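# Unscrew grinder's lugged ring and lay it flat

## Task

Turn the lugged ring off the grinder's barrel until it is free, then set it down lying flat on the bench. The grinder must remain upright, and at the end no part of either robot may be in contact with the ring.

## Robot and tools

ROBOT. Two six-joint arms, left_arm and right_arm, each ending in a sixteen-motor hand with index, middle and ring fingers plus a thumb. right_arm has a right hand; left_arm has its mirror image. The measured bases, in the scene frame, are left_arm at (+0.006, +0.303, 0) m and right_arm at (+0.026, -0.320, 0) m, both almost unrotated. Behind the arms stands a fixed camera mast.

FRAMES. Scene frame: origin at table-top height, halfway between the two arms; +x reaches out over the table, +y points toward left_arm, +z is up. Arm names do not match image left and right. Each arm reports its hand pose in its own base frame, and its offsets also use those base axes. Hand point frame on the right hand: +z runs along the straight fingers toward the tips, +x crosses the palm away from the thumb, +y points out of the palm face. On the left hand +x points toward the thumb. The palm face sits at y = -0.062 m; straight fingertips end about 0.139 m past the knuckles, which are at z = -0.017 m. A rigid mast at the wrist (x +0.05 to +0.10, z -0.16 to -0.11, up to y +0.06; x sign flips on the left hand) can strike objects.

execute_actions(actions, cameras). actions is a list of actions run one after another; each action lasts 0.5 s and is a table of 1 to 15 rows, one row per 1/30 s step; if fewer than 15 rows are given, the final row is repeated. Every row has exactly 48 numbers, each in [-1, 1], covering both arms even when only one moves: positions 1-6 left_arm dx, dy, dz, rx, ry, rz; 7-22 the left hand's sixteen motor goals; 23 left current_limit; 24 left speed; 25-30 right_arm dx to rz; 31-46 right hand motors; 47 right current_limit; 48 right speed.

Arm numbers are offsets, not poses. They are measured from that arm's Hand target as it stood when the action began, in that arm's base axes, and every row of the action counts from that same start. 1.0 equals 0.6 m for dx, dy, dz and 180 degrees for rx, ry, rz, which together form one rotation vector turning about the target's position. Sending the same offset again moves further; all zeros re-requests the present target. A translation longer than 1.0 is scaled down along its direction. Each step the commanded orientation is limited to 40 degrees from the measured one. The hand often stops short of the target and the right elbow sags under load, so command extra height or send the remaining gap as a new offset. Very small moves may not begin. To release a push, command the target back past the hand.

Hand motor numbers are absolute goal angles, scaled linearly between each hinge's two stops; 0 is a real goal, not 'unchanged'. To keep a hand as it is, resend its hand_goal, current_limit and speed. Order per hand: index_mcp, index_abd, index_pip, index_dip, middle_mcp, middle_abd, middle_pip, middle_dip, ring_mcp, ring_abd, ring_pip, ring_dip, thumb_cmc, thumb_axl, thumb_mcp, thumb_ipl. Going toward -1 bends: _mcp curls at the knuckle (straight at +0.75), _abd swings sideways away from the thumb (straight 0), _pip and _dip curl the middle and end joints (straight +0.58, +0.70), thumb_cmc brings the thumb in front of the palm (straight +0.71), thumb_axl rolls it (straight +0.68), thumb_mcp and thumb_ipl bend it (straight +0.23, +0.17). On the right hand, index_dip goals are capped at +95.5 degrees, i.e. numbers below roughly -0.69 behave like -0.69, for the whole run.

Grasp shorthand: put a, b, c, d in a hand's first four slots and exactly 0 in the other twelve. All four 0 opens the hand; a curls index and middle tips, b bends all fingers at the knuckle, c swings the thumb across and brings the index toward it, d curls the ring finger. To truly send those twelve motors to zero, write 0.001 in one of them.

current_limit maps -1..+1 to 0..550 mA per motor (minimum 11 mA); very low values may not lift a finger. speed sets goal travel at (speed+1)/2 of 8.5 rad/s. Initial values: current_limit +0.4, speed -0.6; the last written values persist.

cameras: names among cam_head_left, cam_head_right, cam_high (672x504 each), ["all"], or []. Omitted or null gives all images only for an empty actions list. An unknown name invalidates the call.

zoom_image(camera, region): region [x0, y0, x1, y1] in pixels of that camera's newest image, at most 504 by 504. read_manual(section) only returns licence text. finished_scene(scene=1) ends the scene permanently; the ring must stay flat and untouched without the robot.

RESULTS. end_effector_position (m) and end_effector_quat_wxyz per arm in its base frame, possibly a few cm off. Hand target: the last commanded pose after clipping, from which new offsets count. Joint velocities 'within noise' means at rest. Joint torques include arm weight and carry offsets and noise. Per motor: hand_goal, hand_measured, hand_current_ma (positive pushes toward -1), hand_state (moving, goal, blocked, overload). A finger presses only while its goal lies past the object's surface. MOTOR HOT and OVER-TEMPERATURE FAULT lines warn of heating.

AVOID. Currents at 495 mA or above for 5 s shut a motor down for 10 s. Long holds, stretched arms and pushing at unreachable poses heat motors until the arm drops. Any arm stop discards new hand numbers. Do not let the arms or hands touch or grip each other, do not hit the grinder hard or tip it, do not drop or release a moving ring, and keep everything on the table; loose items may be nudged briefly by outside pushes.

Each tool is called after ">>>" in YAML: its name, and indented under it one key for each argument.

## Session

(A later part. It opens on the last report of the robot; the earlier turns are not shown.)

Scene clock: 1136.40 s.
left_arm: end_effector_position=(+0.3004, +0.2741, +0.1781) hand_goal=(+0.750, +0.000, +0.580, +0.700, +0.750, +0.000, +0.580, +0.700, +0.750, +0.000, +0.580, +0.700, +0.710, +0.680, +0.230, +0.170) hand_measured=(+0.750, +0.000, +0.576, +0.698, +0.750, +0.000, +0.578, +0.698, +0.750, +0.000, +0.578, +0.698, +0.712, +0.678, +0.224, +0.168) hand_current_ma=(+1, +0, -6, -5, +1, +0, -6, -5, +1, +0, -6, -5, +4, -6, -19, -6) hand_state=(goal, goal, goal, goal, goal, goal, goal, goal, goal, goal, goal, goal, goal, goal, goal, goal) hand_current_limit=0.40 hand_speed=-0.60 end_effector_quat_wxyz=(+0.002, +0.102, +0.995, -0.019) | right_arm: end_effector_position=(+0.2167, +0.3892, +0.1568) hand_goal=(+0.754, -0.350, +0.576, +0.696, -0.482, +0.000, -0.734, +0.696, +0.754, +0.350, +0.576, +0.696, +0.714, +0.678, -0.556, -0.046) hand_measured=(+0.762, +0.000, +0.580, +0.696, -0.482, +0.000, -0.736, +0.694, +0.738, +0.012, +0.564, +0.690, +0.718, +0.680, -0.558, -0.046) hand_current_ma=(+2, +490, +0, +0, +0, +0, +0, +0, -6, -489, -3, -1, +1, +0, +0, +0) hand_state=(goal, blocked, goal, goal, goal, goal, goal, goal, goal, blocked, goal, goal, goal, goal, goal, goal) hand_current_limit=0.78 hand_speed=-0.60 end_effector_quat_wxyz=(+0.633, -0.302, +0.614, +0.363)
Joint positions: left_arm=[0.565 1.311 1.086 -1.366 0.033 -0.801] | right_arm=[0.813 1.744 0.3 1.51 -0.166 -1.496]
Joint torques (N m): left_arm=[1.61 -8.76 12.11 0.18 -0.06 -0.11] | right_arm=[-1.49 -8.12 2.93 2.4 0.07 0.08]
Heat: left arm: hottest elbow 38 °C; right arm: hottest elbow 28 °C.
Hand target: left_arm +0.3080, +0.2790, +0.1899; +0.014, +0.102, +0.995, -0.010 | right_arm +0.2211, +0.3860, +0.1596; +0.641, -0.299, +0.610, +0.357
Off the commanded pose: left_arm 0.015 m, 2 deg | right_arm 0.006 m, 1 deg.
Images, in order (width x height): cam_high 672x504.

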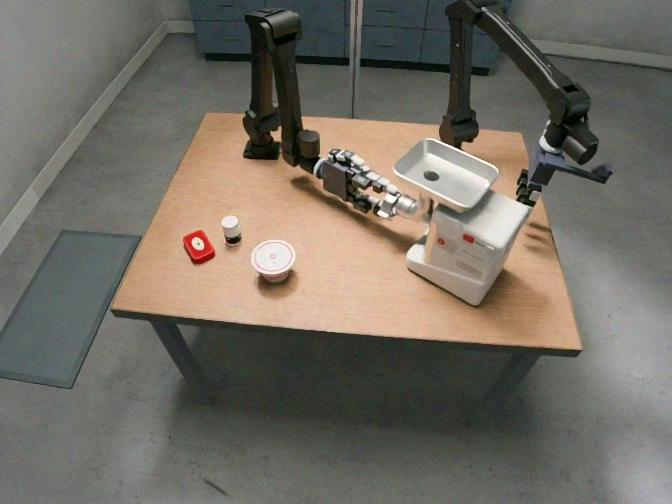

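>>> execute_actions:
  actions:
    - [[0,0,0,0,0,0,0,0,0,0,0,0,0,0,0,0,0,0,0,0,0,0,0.4,-0.6,-0.012,-0.017,0.003,0,0,0,0.754,-0.35,0.576,0.696,-0.483,0,-0.734,0.696,0.754,0.35,0.576,0.696,0.714,0.678,-0.557,-0.046,0.78,-0.6]]
    - [[0,0,0,0,0,0,0,0,0,0,0,0,0,0,0,0,0,0,0,0,0,0,0.4,-0.6,-0.012,-0.017,0.003,0,0,0,0.754,-0.35,0.576,0.696,-0.483,0,-0.734,0.696,0.754,0.35,0.576,0.696,0.714,0.678,-0.557,-0.046,0.78,-0.6]]
  cameras: ["all"]

>>> zoom_image:
  camera: "cam_high"
  region: [350, 150, 450, 250]

>>> zoom_image:
  camera: "cam_head_left"
  region: [290, 180, 390, 260]

>>> zoom_image:
  camera: "cam_head_right"
  region: [290, 180, 390, 260]

Scene clock: 1141.03 s.
left_arm: end_effector_position=(+0.3004, +0.2741, +0.1781) hand_goal=(+0.750, +0.000, +0.580, +0.700, +0.750, +0.000, +0.580, +0.700, +0.750, +0.000, +0.580, +0.700, +0.710, +0.680, +0.230, +0.170) hand_measured=(+0.750, +0.000, +0.576, +0.698, +0.750, +0.000, +0.578, +0.698, +0.750, +0.000, +0.578, +0.698, +0.712, +0.678, +0.224, +0.168) hand_current_ma=(+1, +0, -6, -5, +1, +0, -6, -5, +1, +0, -6, -5, +4, -6, -19, -6) hand_state=(goal, goal, goal, goal, goal, goal, goal, goal, goal, goal, goal, goal, goal, goal, goal, goal) hand_current_limit=0.40 hand_speed=-0.60 end_effector_quat_wxyz=(+0.002, +0.102, +0.995, -0.019) | right_arm: end_effector_position=(+0.2043, +0.3694, +0.1466) hand_goal=(+0.754, -0.350, +0.576, +0.696, -0.482, +0.000, -0.734, +0.696, +0.754, +0.350, +0.576, +0.696, +0.714, +0.678, -0.556, -0.046) hand_measured=(+0.762, +0.000, +0.580, +0.696, -0.482, +0.000, -0.736, +0.694, +0.738, +0.012, +0.564, +0.690, +0.718, +0.680, -0.558, -0.046) hand_current_ma=(+2, +489, +0, +0, +0, +0, +0, +0, -6, -489, -3, -1, +1, +0, +0, +0) hand_state=(goal, blocked, goal, goal, goal, goal, goal, goal, goal, blocked, goal, goal, goal, goal, goal, goal) hand_current_limit=0.78 hand_speed=-0.60 end_effector_quat_wxyz=(+0.619, -0.305, +0.630, +0.356)
Joint positions: left_arm=[0.565 1.311 1.086 -1.366 0.033 -0.801] | right_arm=[0.798 1.727 0.233 1.513 -0.175 -1.496]
Joint torques (N m): left_arm=[1.55 -8.7 12.1 0.17 -0.06 -0.11] | right_arm=[-0.73 -9.11 2.59 3.22 -0.18 0.07]
Heat: left arm: hottest elbow 38 °C; right arm: hottest elbow 28 °C.
Hand target: left_arm +0.3080, +0.2790, +0.1899; +0.014, +0.102, +0.995, -0.010 | right_arm +0.2067, +0.3656, +0.1631; +0.641, -0.299, +0.610, +0.357
Off the commanded pose: left_arm 0.015 m, 2 deg | right_arm 0.017 m, 3 deg.

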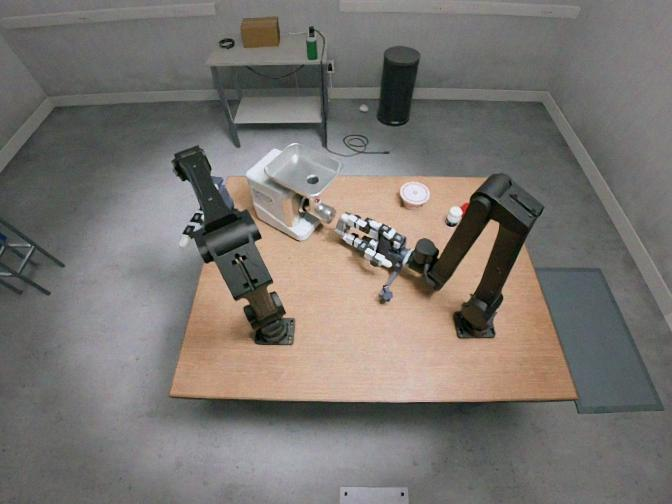

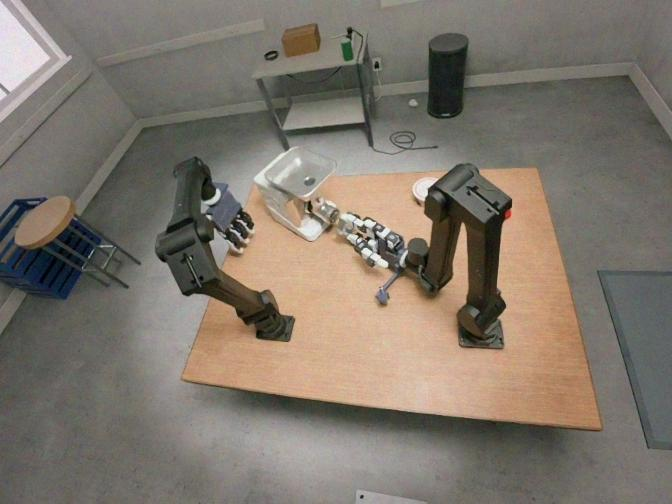

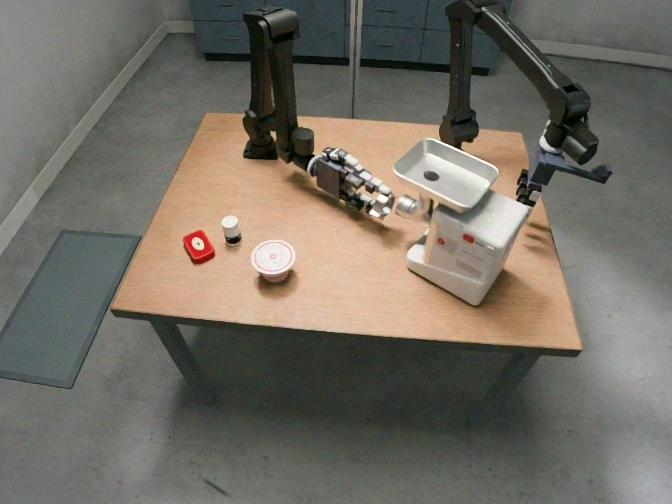

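Scaled by 5.040 from the camera's 672x504 image, which has a finer 960x720 frame.

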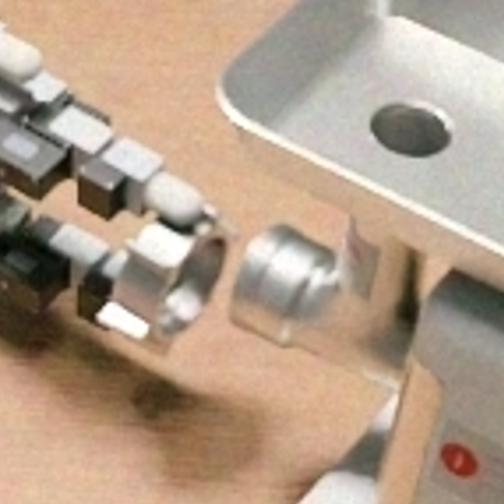

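Scaled by 5.040 from the camera's 672x504 image, which has a finer 960x720 frame.

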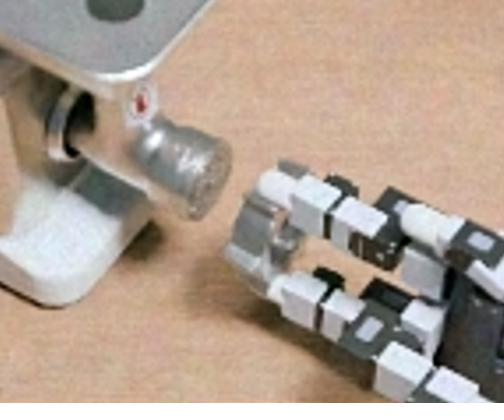

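Scaled by 5.040 from the camera's 672x504 image, which has a finer 960x720 frame.

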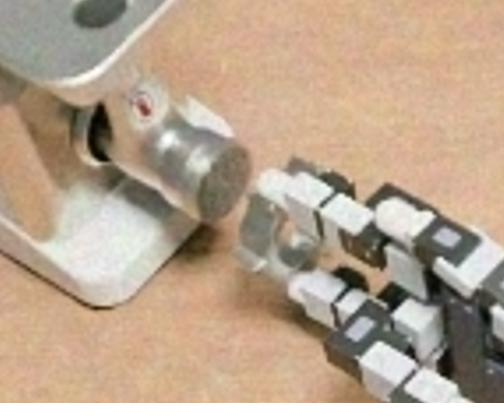

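>>> execute_actions:
  actions:
    - [[0,0,0,0,0,0,0,0,0,0,0,0,0,0,0,0,0,0,0,0,0,0,0.4,-0.6,-0.01,-0.0128,0.03,0,0,0,0.754,-0.35,0.576,0.696,-0.483,0,-0.734,0.696,0.754,0.35,0.576,0.696,0.714,0.678,-0.557,-0.046,0.78,-0.6]]
    - [[0,0,0,0,0,0,0,0,0,0,0,0,0,0,0,0,0,0,0,0,0,0,0.4,-0.6,-0.01,-0.0128,0.03,-0.0913,0.0632,0,0.754,-0.35,0.576,0.696,-0.483,0,-0.734,0.696,0.754,0.35,0.576,0.696,0.714,0.678,-0.557,-0.046,0.78,-0.6]]
  cameras: ["cam_high"]

>>> zoom_image:
  camera: "cam_high"
  region: [330, 130, 450, 250]

Scene clock: 1165.67 s.
left_arm: end_effector_position=(+0.3004, +0.2741, +0.1781) hand_goal=(+0.750, +0.000, +0.580, +0.700, +0.750, +0.000, +0.580, +0.700, +0.750, +0.000, +0.580, +0.700, +0.710, +0.680, +0.230, +0.170) hand_measured=(+0.750, +0.000, +0.576, +0.698, +0.750, +0.000, +0.578, +0.698, +0.750, +0.000, +0.578, +0.698, +0.712, +0.678, +0.224, +0.168) hand_current_ma=(+1, +0, -6, -5, +1, +0, -6, -5, +1, +0, -6, -5, +4, -6, -19, -6) hand_state=(goal, goal, goal, goal, goal, goal, goal, goal, goal, goal, goal, goal, goal, goal, goal, goal) hand_current_limit=0.40 hand_speed=-0.60 end_effector_quat_wxyz=(+0.002, +0.102, +0.995, -0.019) | right_arm: end_effector_position=(+0.1751, +0.3348, +0.1637) hand_goal=(+0.754, -0.350, +0.576, +0.696, -0.482, +0.000, -0.734, +0.696, +0.754, +0.350, +0.576, +0.696, +0.714, +0.678, -0.556, -0.046) hand_measured=(+0.768, -0.004, +0.584, +0.698, -0.480, +0.000, -0.736, +0.694, +0.742, +0.014, +0.568, +0.692, +0.718, +0.680, -0.560, -0.046) hand_current_ma=(+4, +490, +1, +0, +0, +0, +0, +0, -3, -489, -2, +0, +0, +0, -1, +0) hand_state=(goal, blocked, goal, goal, goal, goal, goal, goal, goal, blocked, goal, goal, goal, goal, goal, goal) hand_current_limit=0.78 hand_speed=-0.60 end_effector_quat_wxyz=(+0.498, -0.356, +0.735, +0.291)
Joint positions: left_arm=[0.565 1.311 1.086 -1.366 0.033 -0.801] | right_arm=[0.778 0.945 0.204 0.394 -0.191 -1.561]
Joint torques (N m): left_arm=[1.61 -8.7 12.11 0.17 -0.06 -0.11] | right_arm=[-0.79 -2.37 14.69 1.98 -0.08 0.04]
Heat: left arm: hottest elbow 38 °C; right arm: hottest elbow 28 °C.
Hand target: left_arm +0.3080, +0.2790, +0.1899; +0.014, +0.102, +0.995, -0.010 | right_arm +0.1947, +0.3501, +0.1991; +0.528, -0.351, +0.715, +0.294
Off the commanded pose: left_arm 0.015 m, 2 deg | right_arm 0.043 m, 4 deg.
Images, in order (width x height): cam_high 672x504.

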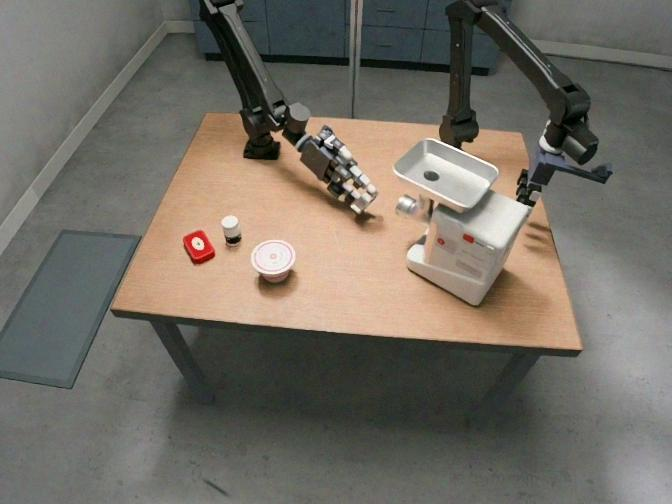

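Scaled by 4.200 from the camera's 672x504 image, which has a finer 960x720 frame.

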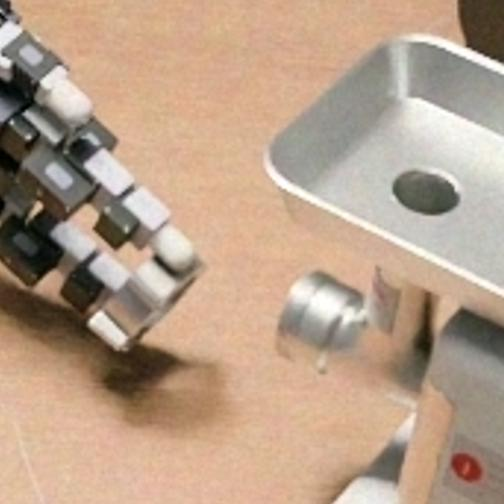

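>>> execute_actions:
  actions:
    - [[0,0,0,0,0,0,0,0,0,0,0,0,0,0,0,0,0,0,0,0,0,0,0.4,-0.6,-0.0133,-0.02,0.04,-0.0913,0.0632,0,0.754,-0.35,0.576,0.696,-0.483,0,-0.734,0.696,0.754,0.35,0.576,0.696,0.714,0.678,-0.557,-0.046,0.78,-0.6]]
    - [[0,0,0,0,0,0,0,0,0,0,0,0,0,0,0,0,0,0,0,0,0,0,0.4,-0.6,-0.01,-0.01,0.02,-0.0913,0.0632,0,0.754,-0.35,0.576,0.696,-0.483,0,-0.734,0.696,0.754,0.35,0.576,0.696,0.714,0.678,-0.557,-0.046,0.78,-0.6]]
  cameras: ["cam_high"]

>>> zoom_image:
  camera: "cam_high"
  region: [310, 130, 430, 250]

Scene clock: 1174.53 s.
left_arm: end_effector_position=(+0.3004, +0.2741, +0.1781) hand_goal=(+0.750, +0.000, +0.580, +0.700, +0.750, +0.000, +0.580, +0.700, +0.750, +0.000, +0.580, +0.700, +0.710, +0.680, +0.230, +0.170) hand_measured=(+0.750, +0.000, +0.576, +0.698, +0.750, +0.000, +0.578, +0.698, +0.750, +0.000, +0.578, +0.698, +0.712, +0.678, +0.224, +0.168) hand_current_ma=(+1, +0, -6, -5, +1, +0, -6, -5, +1, +0, -6, -5, +4, -6, -19, -6) hand_state=(goal, goal, goal, goal, goal, goal, goal, goal, goal, goal, goal, goal, goal, goal, goal, goal) hand_current_limit=0.40 hand_speed=-0.60 end_effector_quat_wxyz=(+0.002, +0.102, +0.995, -0.019) | right_arm: end_effector_position=(+0.1732, +0.3186, +0.2025) hand_goal=(+0.754, -0.350, +0.576, +0.696, -0.482, +0.000, -0.734, +0.696, +0.754, +0.350, +0.576, +0.696, +0.714, +0.678, -0.556, -0.046) hand_measured=(+0.762, -0.012, +0.580, +0.696, -0.476, +0.000, -0.736, +0.694, +0.746, +0.008, +0.570, +0.692, +0.718, +0.680, -0.560, -0.046) hand_current_ma=(+2, +489, +1, +0, +1, +0, +0, +0, -2, -489, -1, +0, +0, +0, -1, +0) hand_state=(goal, blocked, goal, goal, goal, goal, goal, goal, goal, blocked, goal, goal, goal, goal, goal, goal) hand_current_limit=0.78 hand_speed=-0.60 end_effector_quat_wxyz=(+0.232, -0.414, +0.870, +0.136)
Joint positions: left_arm=[0.565 1.311 1.086 -1.366 0.033 -0.801] | right_arm=[0.787 0.889 0.709 -0.854 -0.096 -1.645]
Joint torques (N m): left_arm=[1.67 -8.7 12.11 0.17 -0.06 -0.11] | right_arm=[0.21 -2.9 16.05 0.98 -0.16 0.01]
Heat: left arm: hottest elbow 38 °C; right arm: hottest elbow 31 °C.
Hand target: left_arm +0.3080, +0.2790, +0.1899; +0.014, +0.102, +0.995, -0.010 | right_arm +0.1807, +0.3322, +0.2352; +0.259, -0.421, +0.857, +0.144
Off the commanded pose: left_arm 0.015 m, 2 deg | right_arm 0.036 m, 4 deg.
Images, in order (width x height): cam_high 672x504.

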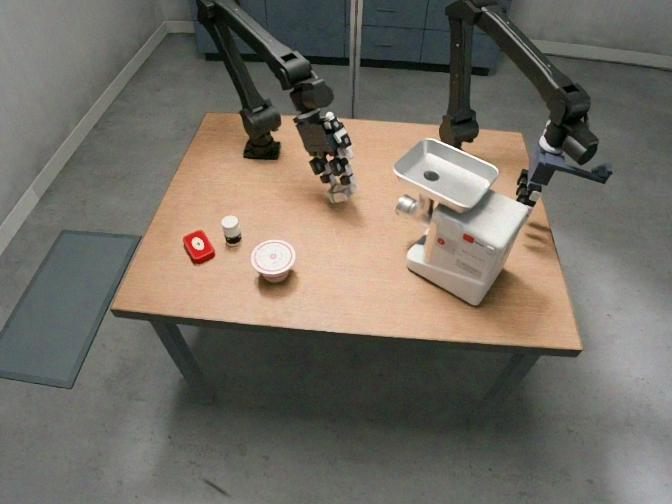

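Scaled by 4.200 from the camera's 672x504 image, which has a finer 960x720 frame.

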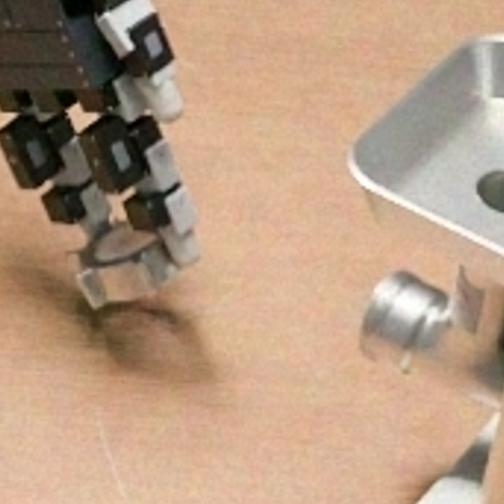

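>>> execute_actions:
  actions:
    - [[0,0,0,0,0,0,0,0,0,0,0,0,0,0,0,0,0,0,0,0,0,0,0.4,-0.6,-0.005,-0.005,0.01,-0.0708,0.049,0,0.754,-0.35,0.576,0.696,-0.483,0,-0.734,0.696,0.754,0.35,0.576,0.696,0.714,0.678,-0.557,-0.046,0.78,-0.6]]
    - [[0,0,0,0,0,0,0,0,0,0,0,0,0,0,0,0,0,0,0,0,0,0,0.4,-0.6,-0.005,-0.005,0,-0.0708,0.049,0,0.754,-0.35,0.576,0.696,-0.483,0,-0.734,0.696,0.754,0.35,0.576,0.696,0.714,0.678,-0.557,-0.046,0.78,-0.6]]
  cameras: ["all"]

>>> zoom_image:
  camera: "cam_high"
  region: [290, 130, 410, 250]

>>> zoom_image:
  camera: "cam_head_left"
  region: [320, 200, 440, 300]

>>> zoom_image:
  camera: "cam_head_right"
  region: [320, 200, 440, 300]

Scene clock: 1183.03 s.
left_arm: end_effector_position=(+0.3004, +0.2741, +0.1781) hand_goal=(+0.750, +0.000, +0.580, +0.700, +0.750, +0.000, +0.580, +0.700, +0.750, +0.000, +0.580, +0.700, +0.710, +0.680, +0.230, +0.170) hand_measured=(+0.750, +0.000, +0.576, +0.698, +0.750, +0.000, +0.578, +0.698, +0.750, +0.000, +0.578, +0.698, +0.712, +0.678, +0.224, +0.168) hand_current_ma=(+1, +0, -6, -5, +1, +0, -6, -5, +1, +0, -6, -5, +4, -6, -19, -6) hand_state=(goal, goal, goal, goal, goal, goal, goal, goal, goal, goal, goal, goal, goal, goal, goal, goal) hand_current_limit=0.40 hand_speed=-0.60 end_effector_quat_wxyz=(+0.002, +0.102, +0.995, -0.019) | right_arm: end_effector_position=(+0.1673, +0.3128, +0.2136) hand_goal=(+0.754, -0.350, +0.576, +0.696, -0.482, +0.000, -0.734, +0.696, +0.754, +0.350, +0.576, +0.696, +0.714, +0.678, -0.556, -0.046) hand_measured=(+0.756, -0.010, +0.576, +0.696, -0.474, +0.000, -0.736, +0.694, +0.748, +0.010, +0.572, +0.694, +0.716, +0.680, -0.558, -0.046) hand_current_ma=(+0, +490, +0, +0, +2, +0, +0, +0, -1, -489, -1, +0, +0, +0, +0, +0) hand_state=(goal, blocked, goal, goal, goal, goal, goal, goal, goal, blocked, goal, goal, goal, goal, goal, goal) hand_current_limit=0.78 hand_speed=-0.60 end_effector_quat_wxyz=(-0.002, -0.437, +0.899, +0.005)
Joint positions: left_arm=[0.565 1.311 1.086 -1.366 0.033 -0.801] | right_arm=[0.829 1.202 1.076 -1.445 -0.011 -1.646]
Joint torques (N m): left_arm=[1.61 -8.76 12.08 0.18 -0.07 -0.11] | right_arm=[0.32 -7.36 14.61 0.01 -0.08 0.09]
Heat: left arm: hottest elbow 38 °C; right arm: hottest elbow 33 °C.
Hand target: left_arm +0.3080, +0.2790, +0.1899; +0.014, +0.102, +0.995, -0.010 | right_arm +0.1747, +0.3261, +0.2411; +0.026, -0.440, +0.897, +0.014
Off the commanded pose: left_arm 0.015 m, 2 deg | right_arm 0.032 m, 3 deg.

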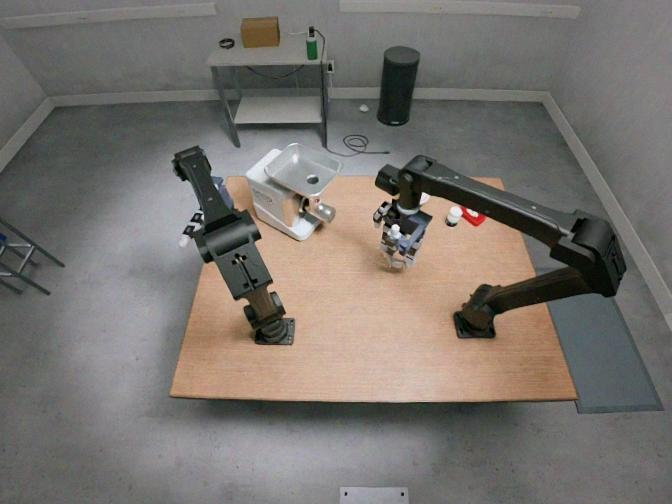

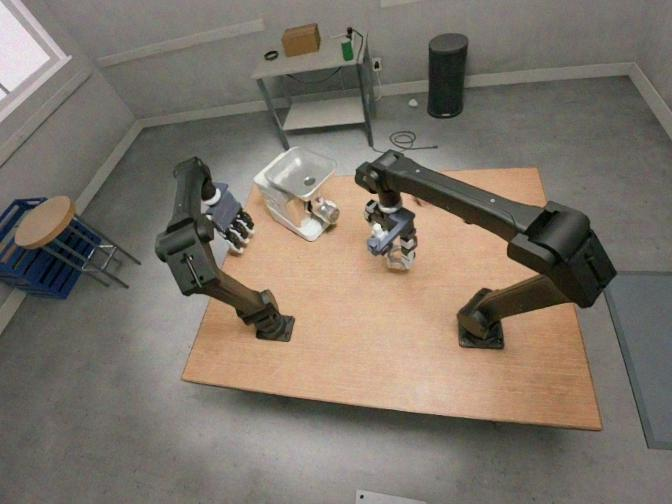

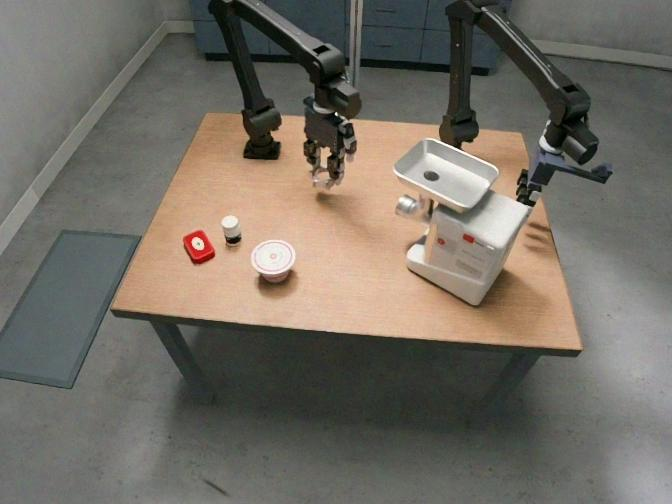

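Scaled by 4.200 from the camera's 672x504 image, which has a finer 960x720 frame.

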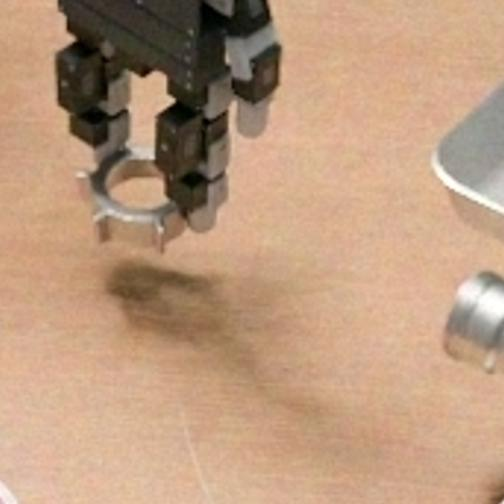

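Scaled by 4.200 from the camera's 672x504 image, which has a finer 960x720 frame.

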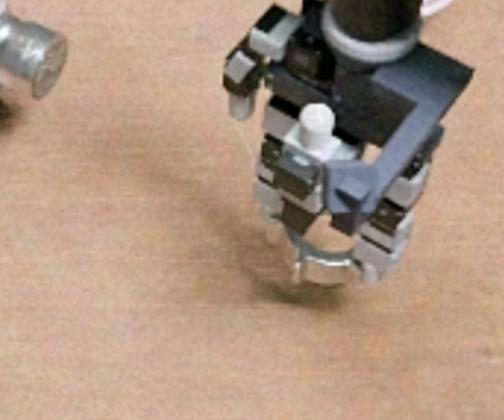

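Scaled by 4.200 from the camera's 672x504 image, which has a finer 960x720 frame.

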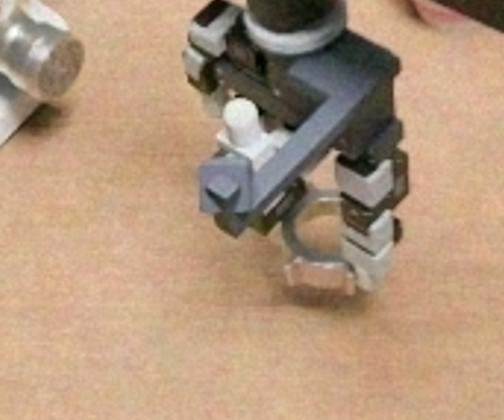

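>>> execute_actions:
  actions:
    - [[0,0,0,0,0,0,0,0,0,0,0,0,0,0,0,0,0,0,0,0,0,0,0.4,-0.6,0,0,-0.04,0,0,0,0.754,-0.35,0.576,0.696,-0.483,0,-0.734,0.696,0.754,0.35,0.576,0.696,0.714,0.678,-0.557,-0.046,0.78,-0.6]]
    - [[0,0,0,0,0,0,0,0,0,0,0,0,0,0,0,0,0,0,0,0,0,0,0.4,-0.6,0,0,-0.04,0,0,0,0.754,-0.35,0.576,0.696,-0.483,0,-0.734,0.696,0.754,0.35,0.576,0.696,0.714,0.678,-0.557,-0.046,0.78,-0.6]]
  cameras: ["cam_high"]

>>> zoom_image:
  camera: "cam_high"
  region: [290, 130, 410, 250]

Scene clock: 1188.10 s.
left_arm: end_effector_position=(+0.3004, +0.2741, +0.1781) hand_goal=(+0.750, +0.000, +0.580, +0.700, +0.750, +0.000, +0.580, +0.700, +0.750, +0.000, +0.580, +0.700, +0.710, +0.680, +0.230, +0.170) hand_measured=(+0.750, +0.000, +0.576, +0.698, +0.750, +0.000, +0.578, +0.698, +0.750, +0.000, +0.578, +0.698, +0.712, +0.678, +0.224, +0.168) hand_current_ma=(+1, +0, -6, -5, +1, +0, -6, -5, +1, +0, -6, -5, +4, -6, -19, -6) hand_state=(goal, goal, goal, goal, goal, goal, goal, goal, goal, goal, goal, goal, goal, goal, goal, goal) hand_current_limit=0.40 hand_speed=-0.60 end_effector_quat_wxyz=(+0.002, +0.102, +0.995, -0.019) | right_arm: end_effector_position=(+0.1763, +0.3223, +0.1966) hand_goal=(+0.754, -0.350, +0.576, +0.696, -0.482, +0.000, -0.734, +0.696, +0.754, +0.350, +0.576, +0.696, +0.714, +0.678, -0.556, -0.046) hand_measured=(+0.754, -0.010, +0.576, +0.696, -0.474, +0.000, -0.736, +0.694, +0.748, +0.010, +0.572, +0.694, +0.716, +0.680, -0.558, -0.046) hand_current_ma=(+0, +490, +0, +0, +2, +0, +0, +0, -1, -489, -1, +0, +0, +0, +0, +0) hand_state=(goal, blocked, goal, goal, goal, goal, goal, goal, goal, blocked, goal, goal, goal, goal, goal, goal) hand_current_limit=0.78 hand_speed=-0.60 end_effector_quat_wxyz=(+0.025, -0.437, +0.899, +0.015)
Joint positions: left_arm=[0.565 1.311 1.086 -1.366 0.033 -0.801] | right_arm=[0.829 1.207 1.031 -1.339 -0.01 -1.646]
Joint torques (N m): left_arm=[1.55 -8.7 12.11 0.17 -0.06 -0.11] | right_arm=[0.26 -6.36 9.09 0.84 -0.06 0.08]
Heat: left arm: hottest elbow 38 °C; right arm: hottest elbow 34 °C.
Hand target: left_arm +0.3080, +0.2790, +0.1899; +0.014, +0.102, +0.995, -0.010 | right_arm +0.1747, +0.3262, +0.1933; +0.026, -0.440, +0.897, +0.014
Off the commanded pose: left_arm 0.015 m, 2 deg | right_arm 0.005 m, 0 deg.
Images, in order (width x height): cam_high 672x504.

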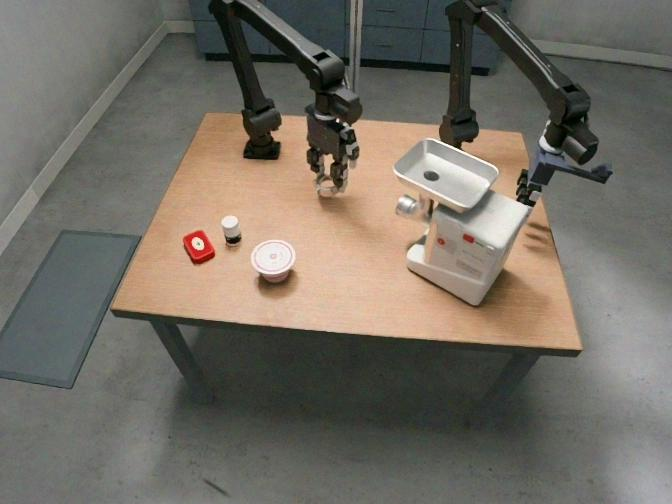

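Scaled by 4.200 from the camera's 672x504 image, which has a finer 960x720 frame.

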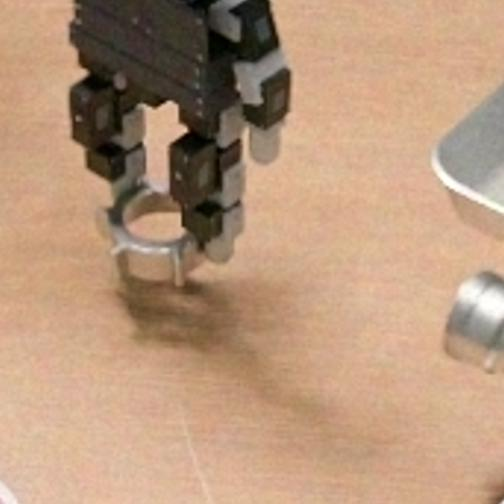

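>>> execute_actions:
  actions:
    - [[0,0,0,0,0,0,0,0,0,0,0,0,0,0,0,0,0,0,0,0,0,0,0.4,-0.6,0,0,-0.045,-0.0155,0.0107,0,0.754,-0.35,0.576,0.696,-0.483,0,-0.734,0.696,0.754,0.35,0.576,0.696,0.714,0.678,-0.557,-0.046,0.78,-0.6]]
    - [[0,0,0,0,0,0,0,0,0,0,0,0,0,0,0,0,0,0,0,0,0,0,0.4,-0.6,0,0,-0.045,0,0,0,0.754,-0.35,0.576,0.696,-0.483,0,-0.734,0.696,0.754,0.35,0.576,0.696,0.714,0.678,-0.557,-0.046,0.78,-0.6]]
  cameras: ["all"]

>>> zoom_image:
  camera: "cam_high"
  region: [290, 130, 410, 250]

>>> zoom_image:
  camera: "cam_head_left"
  region: [320, 200, 440, 300]

>>> zoom_image:
  camera: "cam_head_right"
  region: [320, 200, 440, 300]

Scene clock: 1192.67 s.
left_arm: end_effector_position=(+0.3004, +0.2741, +0.1781) hand_goal=(+0.750, +0.000, +0.580, +0.700, +0.750, +0.000, +0.580, +0.700, +0.750, +0.000, +0.580, +0.700, +0.710, +0.680, +0.230, +0.170) hand_measured=(+0.750, +0.000, +0.576, +0.698, +0.750, +0.000, +0.578, +0.698, +0.750, +0.000, +0.578, +0.698, +0.712, +0.678, +0.224, +0.168) hand_current_ma=(+1, +0, -6, -5, +1, +0, -6, -5, +1, +0, -6, -5, +4, -6, -19, -6) hand_state=(goal, goal, goal, goal, goal, goal, goal, goal, goal, goal, goal, goal, goal, goal, goal, goal) hand_current_limit=0.40 hand_speed=-0.60 end_effector_quat_wxyz=(+0.002, +0.102, +0.995, -0.019) | right_arm: end_effector_position=(+0.1769, +0.3229, +0.1434) hand_goal=(+0.754, -0.350, +0.576, +0.696, -0.482, +0.000, -0.734, +0.696, +0.754, +0.350, +0.576, +0.696, +0.714, +0.678, -0.556, -0.046) hand_measured=(+0.754, -0.010, +0.576, +0.696, -0.474, +0.000, -0.736, +0.694, +0.748, +0.010, +0.572, +0.694, +0.716, +0.680, -0.558, -0.046) hand_current_ma=(+0, +489, +0, +0, +2, +0, +0, +0, -1, -489, +0, +0, +0, +0, +0, +0) hand_state=(goal, blocked, goal, goal, goal, goal, goal, goal, goal, blocked, goal, goal, goal, goal, goal, goal) hand_current_limit=0.78 hand_speed=-0.60 end_effector_quat_wxyz=(+0.000, -0.439, +0.899, +0.001)
Joint positions: left_arm=[0.565 1.311 1.086 -1.366 0.033 -0.801] | right_arm=[0.833 1.283 0.957 -1.244 -0.002 -1.646]
Joint torques (N m): left_arm=[1.61 -8.7 12.11 0.18 -0.06 -0.11] | right_arm=[0.62 -6.95 8.76 0.83 -0.08 0.08]
Heat: left arm: hottest elbow 38 °C; right arm: hottest elbow 33 °C.
Hand target: left_arm +0.3080, +0.2790, +0.1899; +0.014, +0.102, +0.995, -0.010 | right_arm +0.1747, +0.3262, +0.1391; +0.001, -0.441, +0.898, +0.000
Off the commanded pose: left_arm 0.015 m, 2 deg | right_arm 0.006 m, 0 deg.

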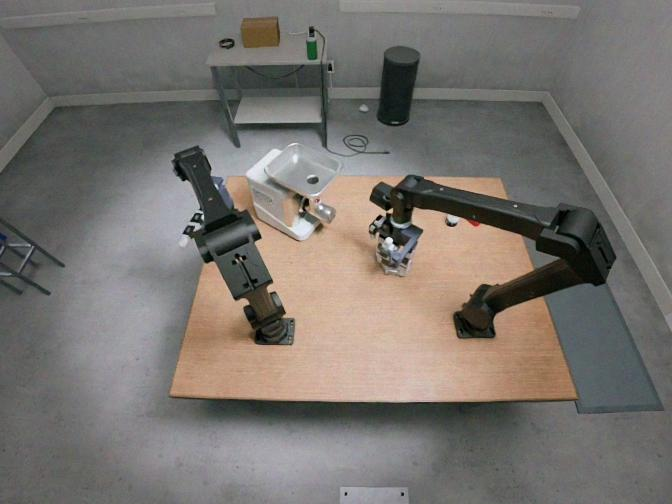

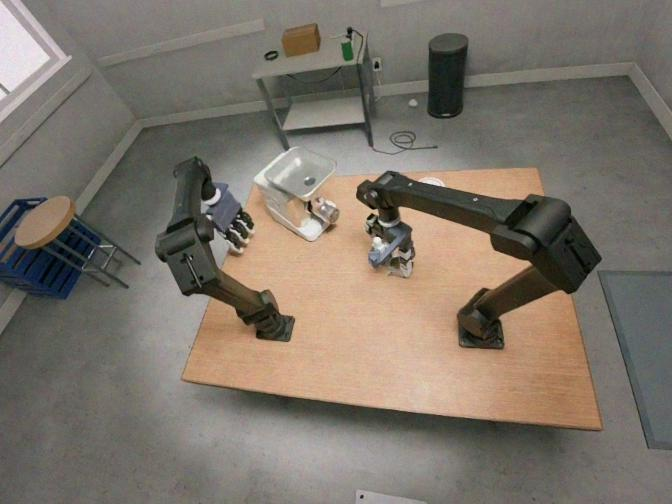

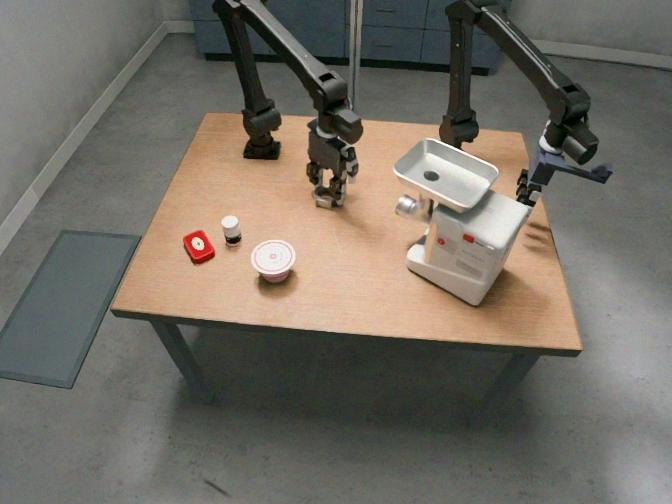

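Scaled by 4.200 from the camera's 672x504 image, which has a finer 960x720 frame.

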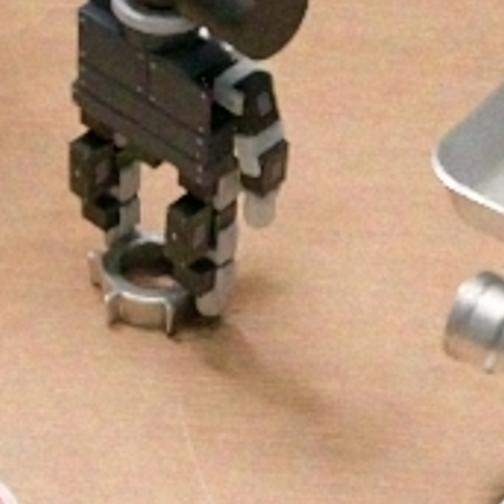

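Scaled by 4.200 from the camera's 672x504 image, which has a finer 960x720 frame.

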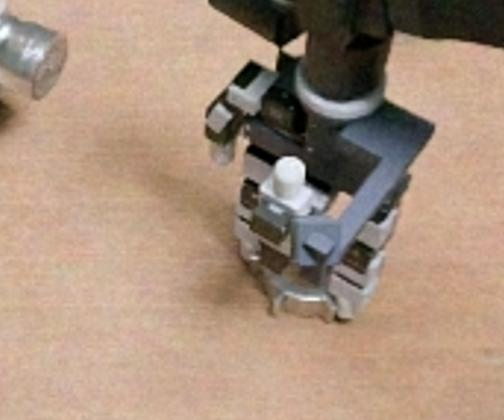

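Scaled by 4.200 from the camera's 672x504 image, which has a finer 960x720 frame.

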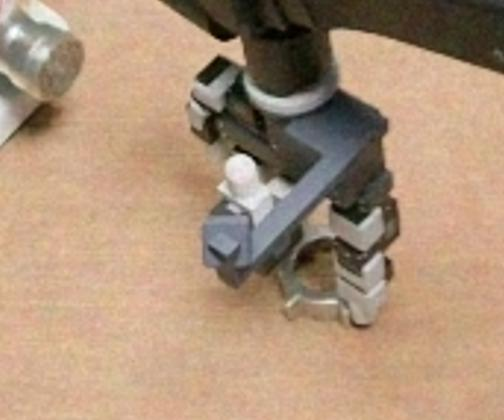

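>>> execute_actions:
  actions:
    - [[0,0,0,0,0,0,0,0,0,0,0,0,0,0,0,0,0,0,0,0,0,0,0.4,-0.6,0,0,-0.01,0,0,0,0.754,-0.35,0.576,0.696,-0.483,0,-0.734,0.696,0.754,0.35,0.576,0.696,0.714,0.678,-0.557,-0.046,0.78,-0.6]]
  cameras: ["all"]

>>> zoom_image:
  camera: "cam_high"
  region: [290, 150, 390, 250]

>>> zoom_image:
  camera: "cam_head_right"
  region: [360, 220, 440, 300]

Scene clock: 1198.63 s.
left_arm: end_effector_position=(+0.3004, +0.2741, +0.1781) hand_goal=(+0.750, +0.000, +0.580, +0.700, +0.750, +0.000, +0.580, +0.700, +0.750, +0.000, +0.580, +0.700, +0.710, +0.680, +0.230, +0.170) hand_measured=(+0.750, +0.000, +0.576, +0.698, +0.750, +0.000, +0.578, +0.698, +0.750, +0.000, +0.578, +0.698, +0.712, +0.678, +0.224, +0.168) hand_current_ma=(+1, +0, -6, -5, +1, +0, -6, -5, +1, +0, -6, -5, +4, -6, -19, -6) hand_state=(goal, goal, goal, goal, goal, goal, goal, goal, goal, goal, goal, goal, goal, goal, goal, goal) hand_current_limit=0.40 hand_speed=-0.60 end_effector_quat_wxyz=(+0.002, +0.102, +0.995, -0.019) | right_arm: end_effector_position=(+0.1789, +0.3252, +0.1431) hand_goal=(+0.754, -0.350, +0.576, +0.696, -0.482, +0.000, -0.734, +0.696, +0.754, +0.350, +0.576, +0.696, +0.714, +0.678, -0.556, -0.046) hand_measured=(+0.754, -0.010, +0.576, +0.696, -0.474, +0.000, -0.736, +0.694, +0.748, +0.010, +0.572, +0.694, +0.716, +0.680, -0.558, -0.046) hand_current_ma=(+0, +489, +0, +0, +2, +0, +0, +0, -1, -489, +0, +0, +0, +0, +0, +0) hand_state=(goal, blocked, goal, goal, goal, goal, goal, goal, goal, blocked, goal, goal, goal, goal, goal, goal) hand_current_limit=0.78 hand_speed=-0.60 end_effector_quat_wxyz=(+0.006, -0.439, +0.899, +0.004)
Joint positions: left_arm=[0.565 1.311 1.086 -1.366 0.033 -0.801] | right_arm=[0.833 1.283 0.956 -1.229 -0.002 -1.646]
Joint torques (N m): left_arm=[1.61 -8.7 12.11 0.17 -0.06 -0.11] | right_arm=[0.44 -6.71 7.97 0.79 -0.08 0.12]
Heat: left arm: hottest elbow 38 °C; right arm: hottest elbow 33 °C.
Hand target: left_arm +0.3080, +0.2790, +0.1899; +0.014, +0.102, +0.995, -0.010 | right_arm +0.1747, +0.3262, +0.1331; +0.001, -0.441, +0.898, +0.000
Off the commanded pose: left_arm 0.015 m, 2 deg | right_arm 0.011 m, 1 deg.

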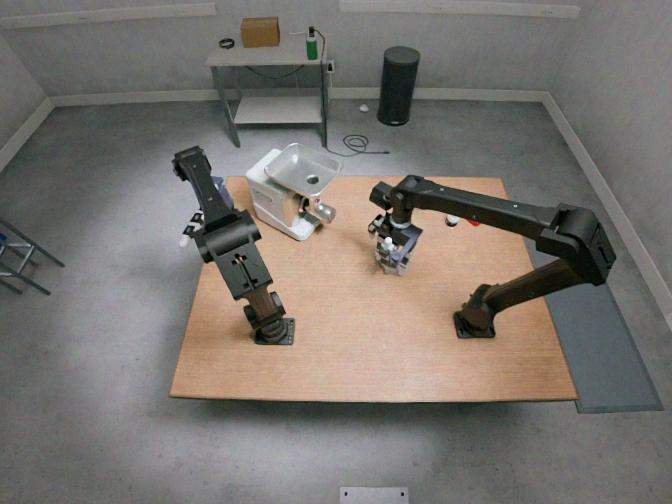

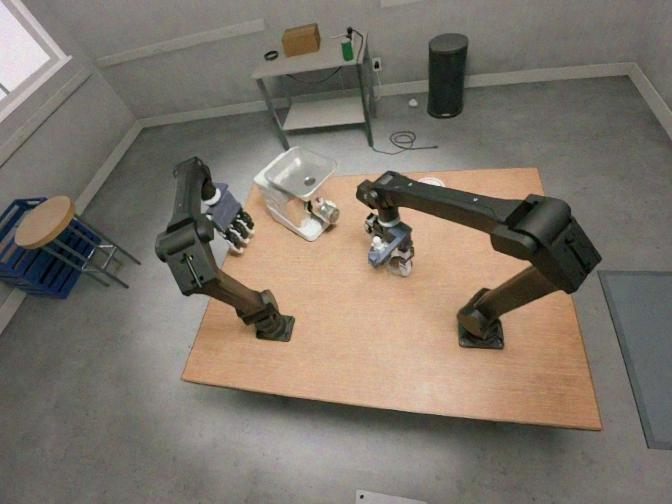

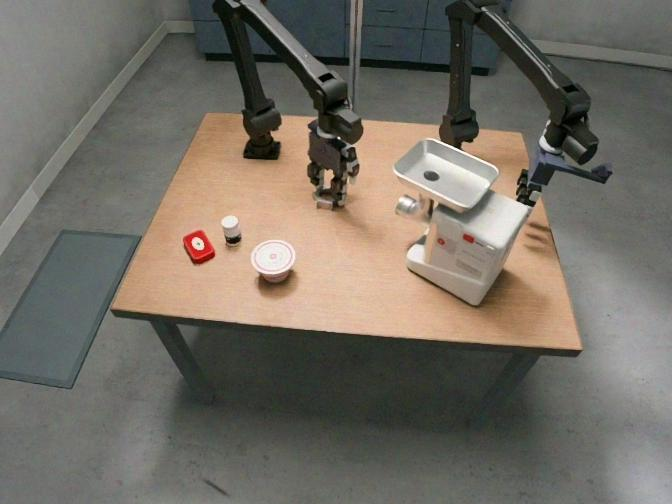

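Scaled by 5.040 from the camera's 672x504 image, which has a finer 960x720 frame.

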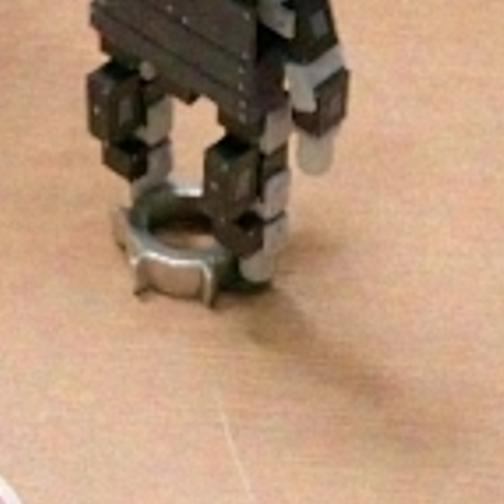

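Scaled by 6.300 from the camera's 672x504 image, which has a finer 960x720 frame.

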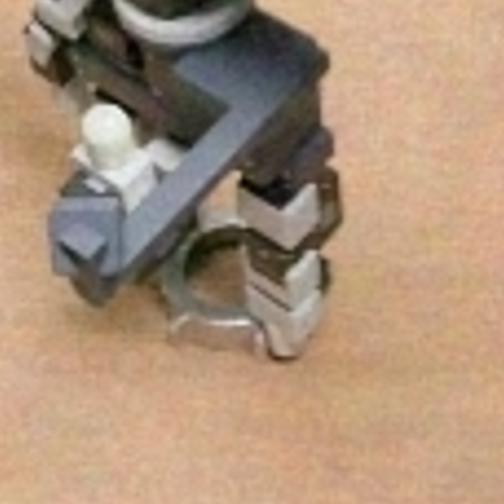

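>>> zoom_image:
  camera: "cam_head_left"
  region: [360, 220, 440, 300]

>>> zoom_image:
  camera: "cam_high"
  region: [305, 170, 355, 220]

Scaled by 6.300 from the camera's 672x504 image, which has a finer 960x720 frame.

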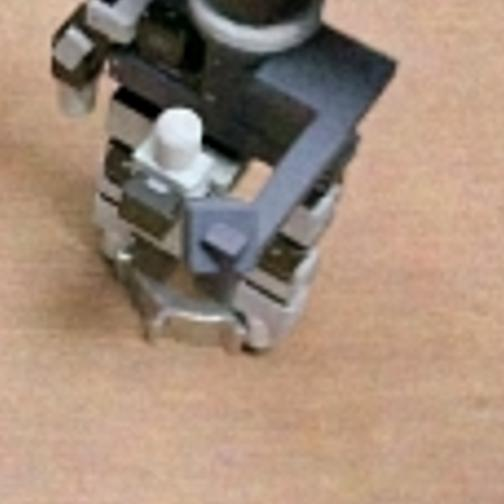

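Scaled by 10.080 from the camera's 672x504 image, which has a finer 960x720 frame.

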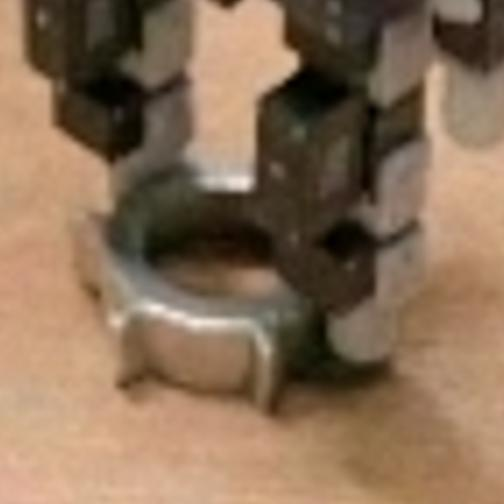

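>>> execute_actions:
  actions:
    - [[0,0,0,0,0,0,0,0,0,0,0,0,0,0,0,0,0,0,0,0,0,0,0.4,-0.6,0,0,-0.0083,0,0,0,0.754,-0.35,0.576,0.696,-0.483,0,-0.734,0.696,0.754,0.35,0.576,0.696,0.714,0.678,-0.557,-0.046,0.78,-0.6]]
  cameras: ["cam_high"]

>>> zoom_image:
  camera: "cam_high"
  region: [305, 170, 355, 220]

Scene clock: 1210.10 s.
left_arm: end_effector_position=(+0.3004, +0.2741, +0.1781) hand_goal=(+0.750, +0.000, +0.580, +0.700, +0.750, +0.000, +0.580, +0.700, +0.750, +0.000, +0.580, +0.700, +0.710, +0.680, +0.230, +0.170) hand_measured=(+0.750, +0.000, +0.576, +0.698, +0.750, +0.000, +0.578, +0.698, +0.750, +0.000, +0.578, +0.698, +0.712, +0.678, +0.224, +0.168) hand_current_ma=(+1, +0, -6, -5, +1, +0, -6, -5, +1, +0, -6, -5, +4, -6, -19, -6) hand_state=(goal, goal, goal, goal, goal, goal, goal, goal, goal, goal, goal, goal, goal, goal, goal, goal) hand_current_limit=0.40 hand_speed=-0.60 end_effector_quat_wxyz=(+0.002, +0.102, +0.995, -0.019) | right_arm: end_effector_position=(+0.1799, +0.3263, +0.1424) hand_goal=(+0.754, -0.350, +0.576, +0.696, -0.482, +0.000, -0.734, +0.696, +0.754, +0.350, +0.576, +0.696, +0.714, +0.678, -0.556, -0.046) hand_measured=(+0.754, -0.010, +0.576, +0.696, -0.474, +0.000, -0.736, +0.694, +0.748, +0.010, +0.572, +0.694, +0.716, +0.680, -0.558, -0.046) hand_current_ma=(+0, +490, +0, +0, +2, +0, +0, +0, -1, -489, +0, +0, +0, +0, +0, +0) hand_state=(goal, blocked, goal, goal, goal, goal, goal, goal, goal, blocked, goal, goal, goal, goal, goal, goal) hand_current_limit=0.78 hand_speed=-0.60 end_effector_quat_wxyz=(+0.010, -0.439, +0.899, +0.005)
Joint positions: left_arm=[0.565 1.311 1.086 -1.366 0.033 -0.801] | right_arm=[0.833 1.283 0.954 -1.22 -0.002 -1.646]
Joint torques (N m): left_arm=[1.61 -8.7 12.1 0.17 -0.06 -0.11] | right_arm=[0.44 -5.95 7.28 0.88 -0.09 0.1]
Heat: left arm: hottest elbow 38 °C; right arm: hottest elbow 33 °C.
Hand target: left_arm +0.3080, +0.2790, +0.1899; +0.014, +0.102, +0.995, -0.010 | right_arm +0.1747, +0.3262, +0.1281; +0.001, -0.441, +0.898, +0.000
Off the commanded pose: left_arm 0.015 m, 2 deg | right_arm 0.015 m, 1 deg.
Images, in order (width x height): cam_high 672x504.

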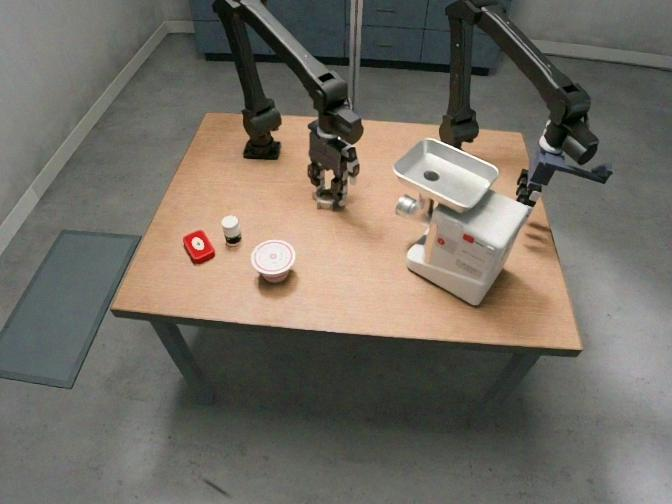

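Scaled by 10.080 from the camera's 672x504 image, which has a finer 960x720 frame.

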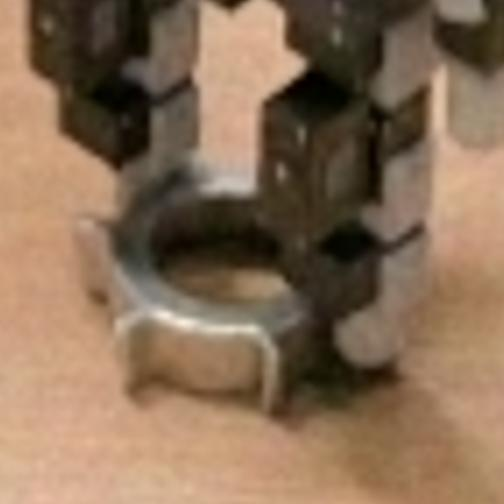

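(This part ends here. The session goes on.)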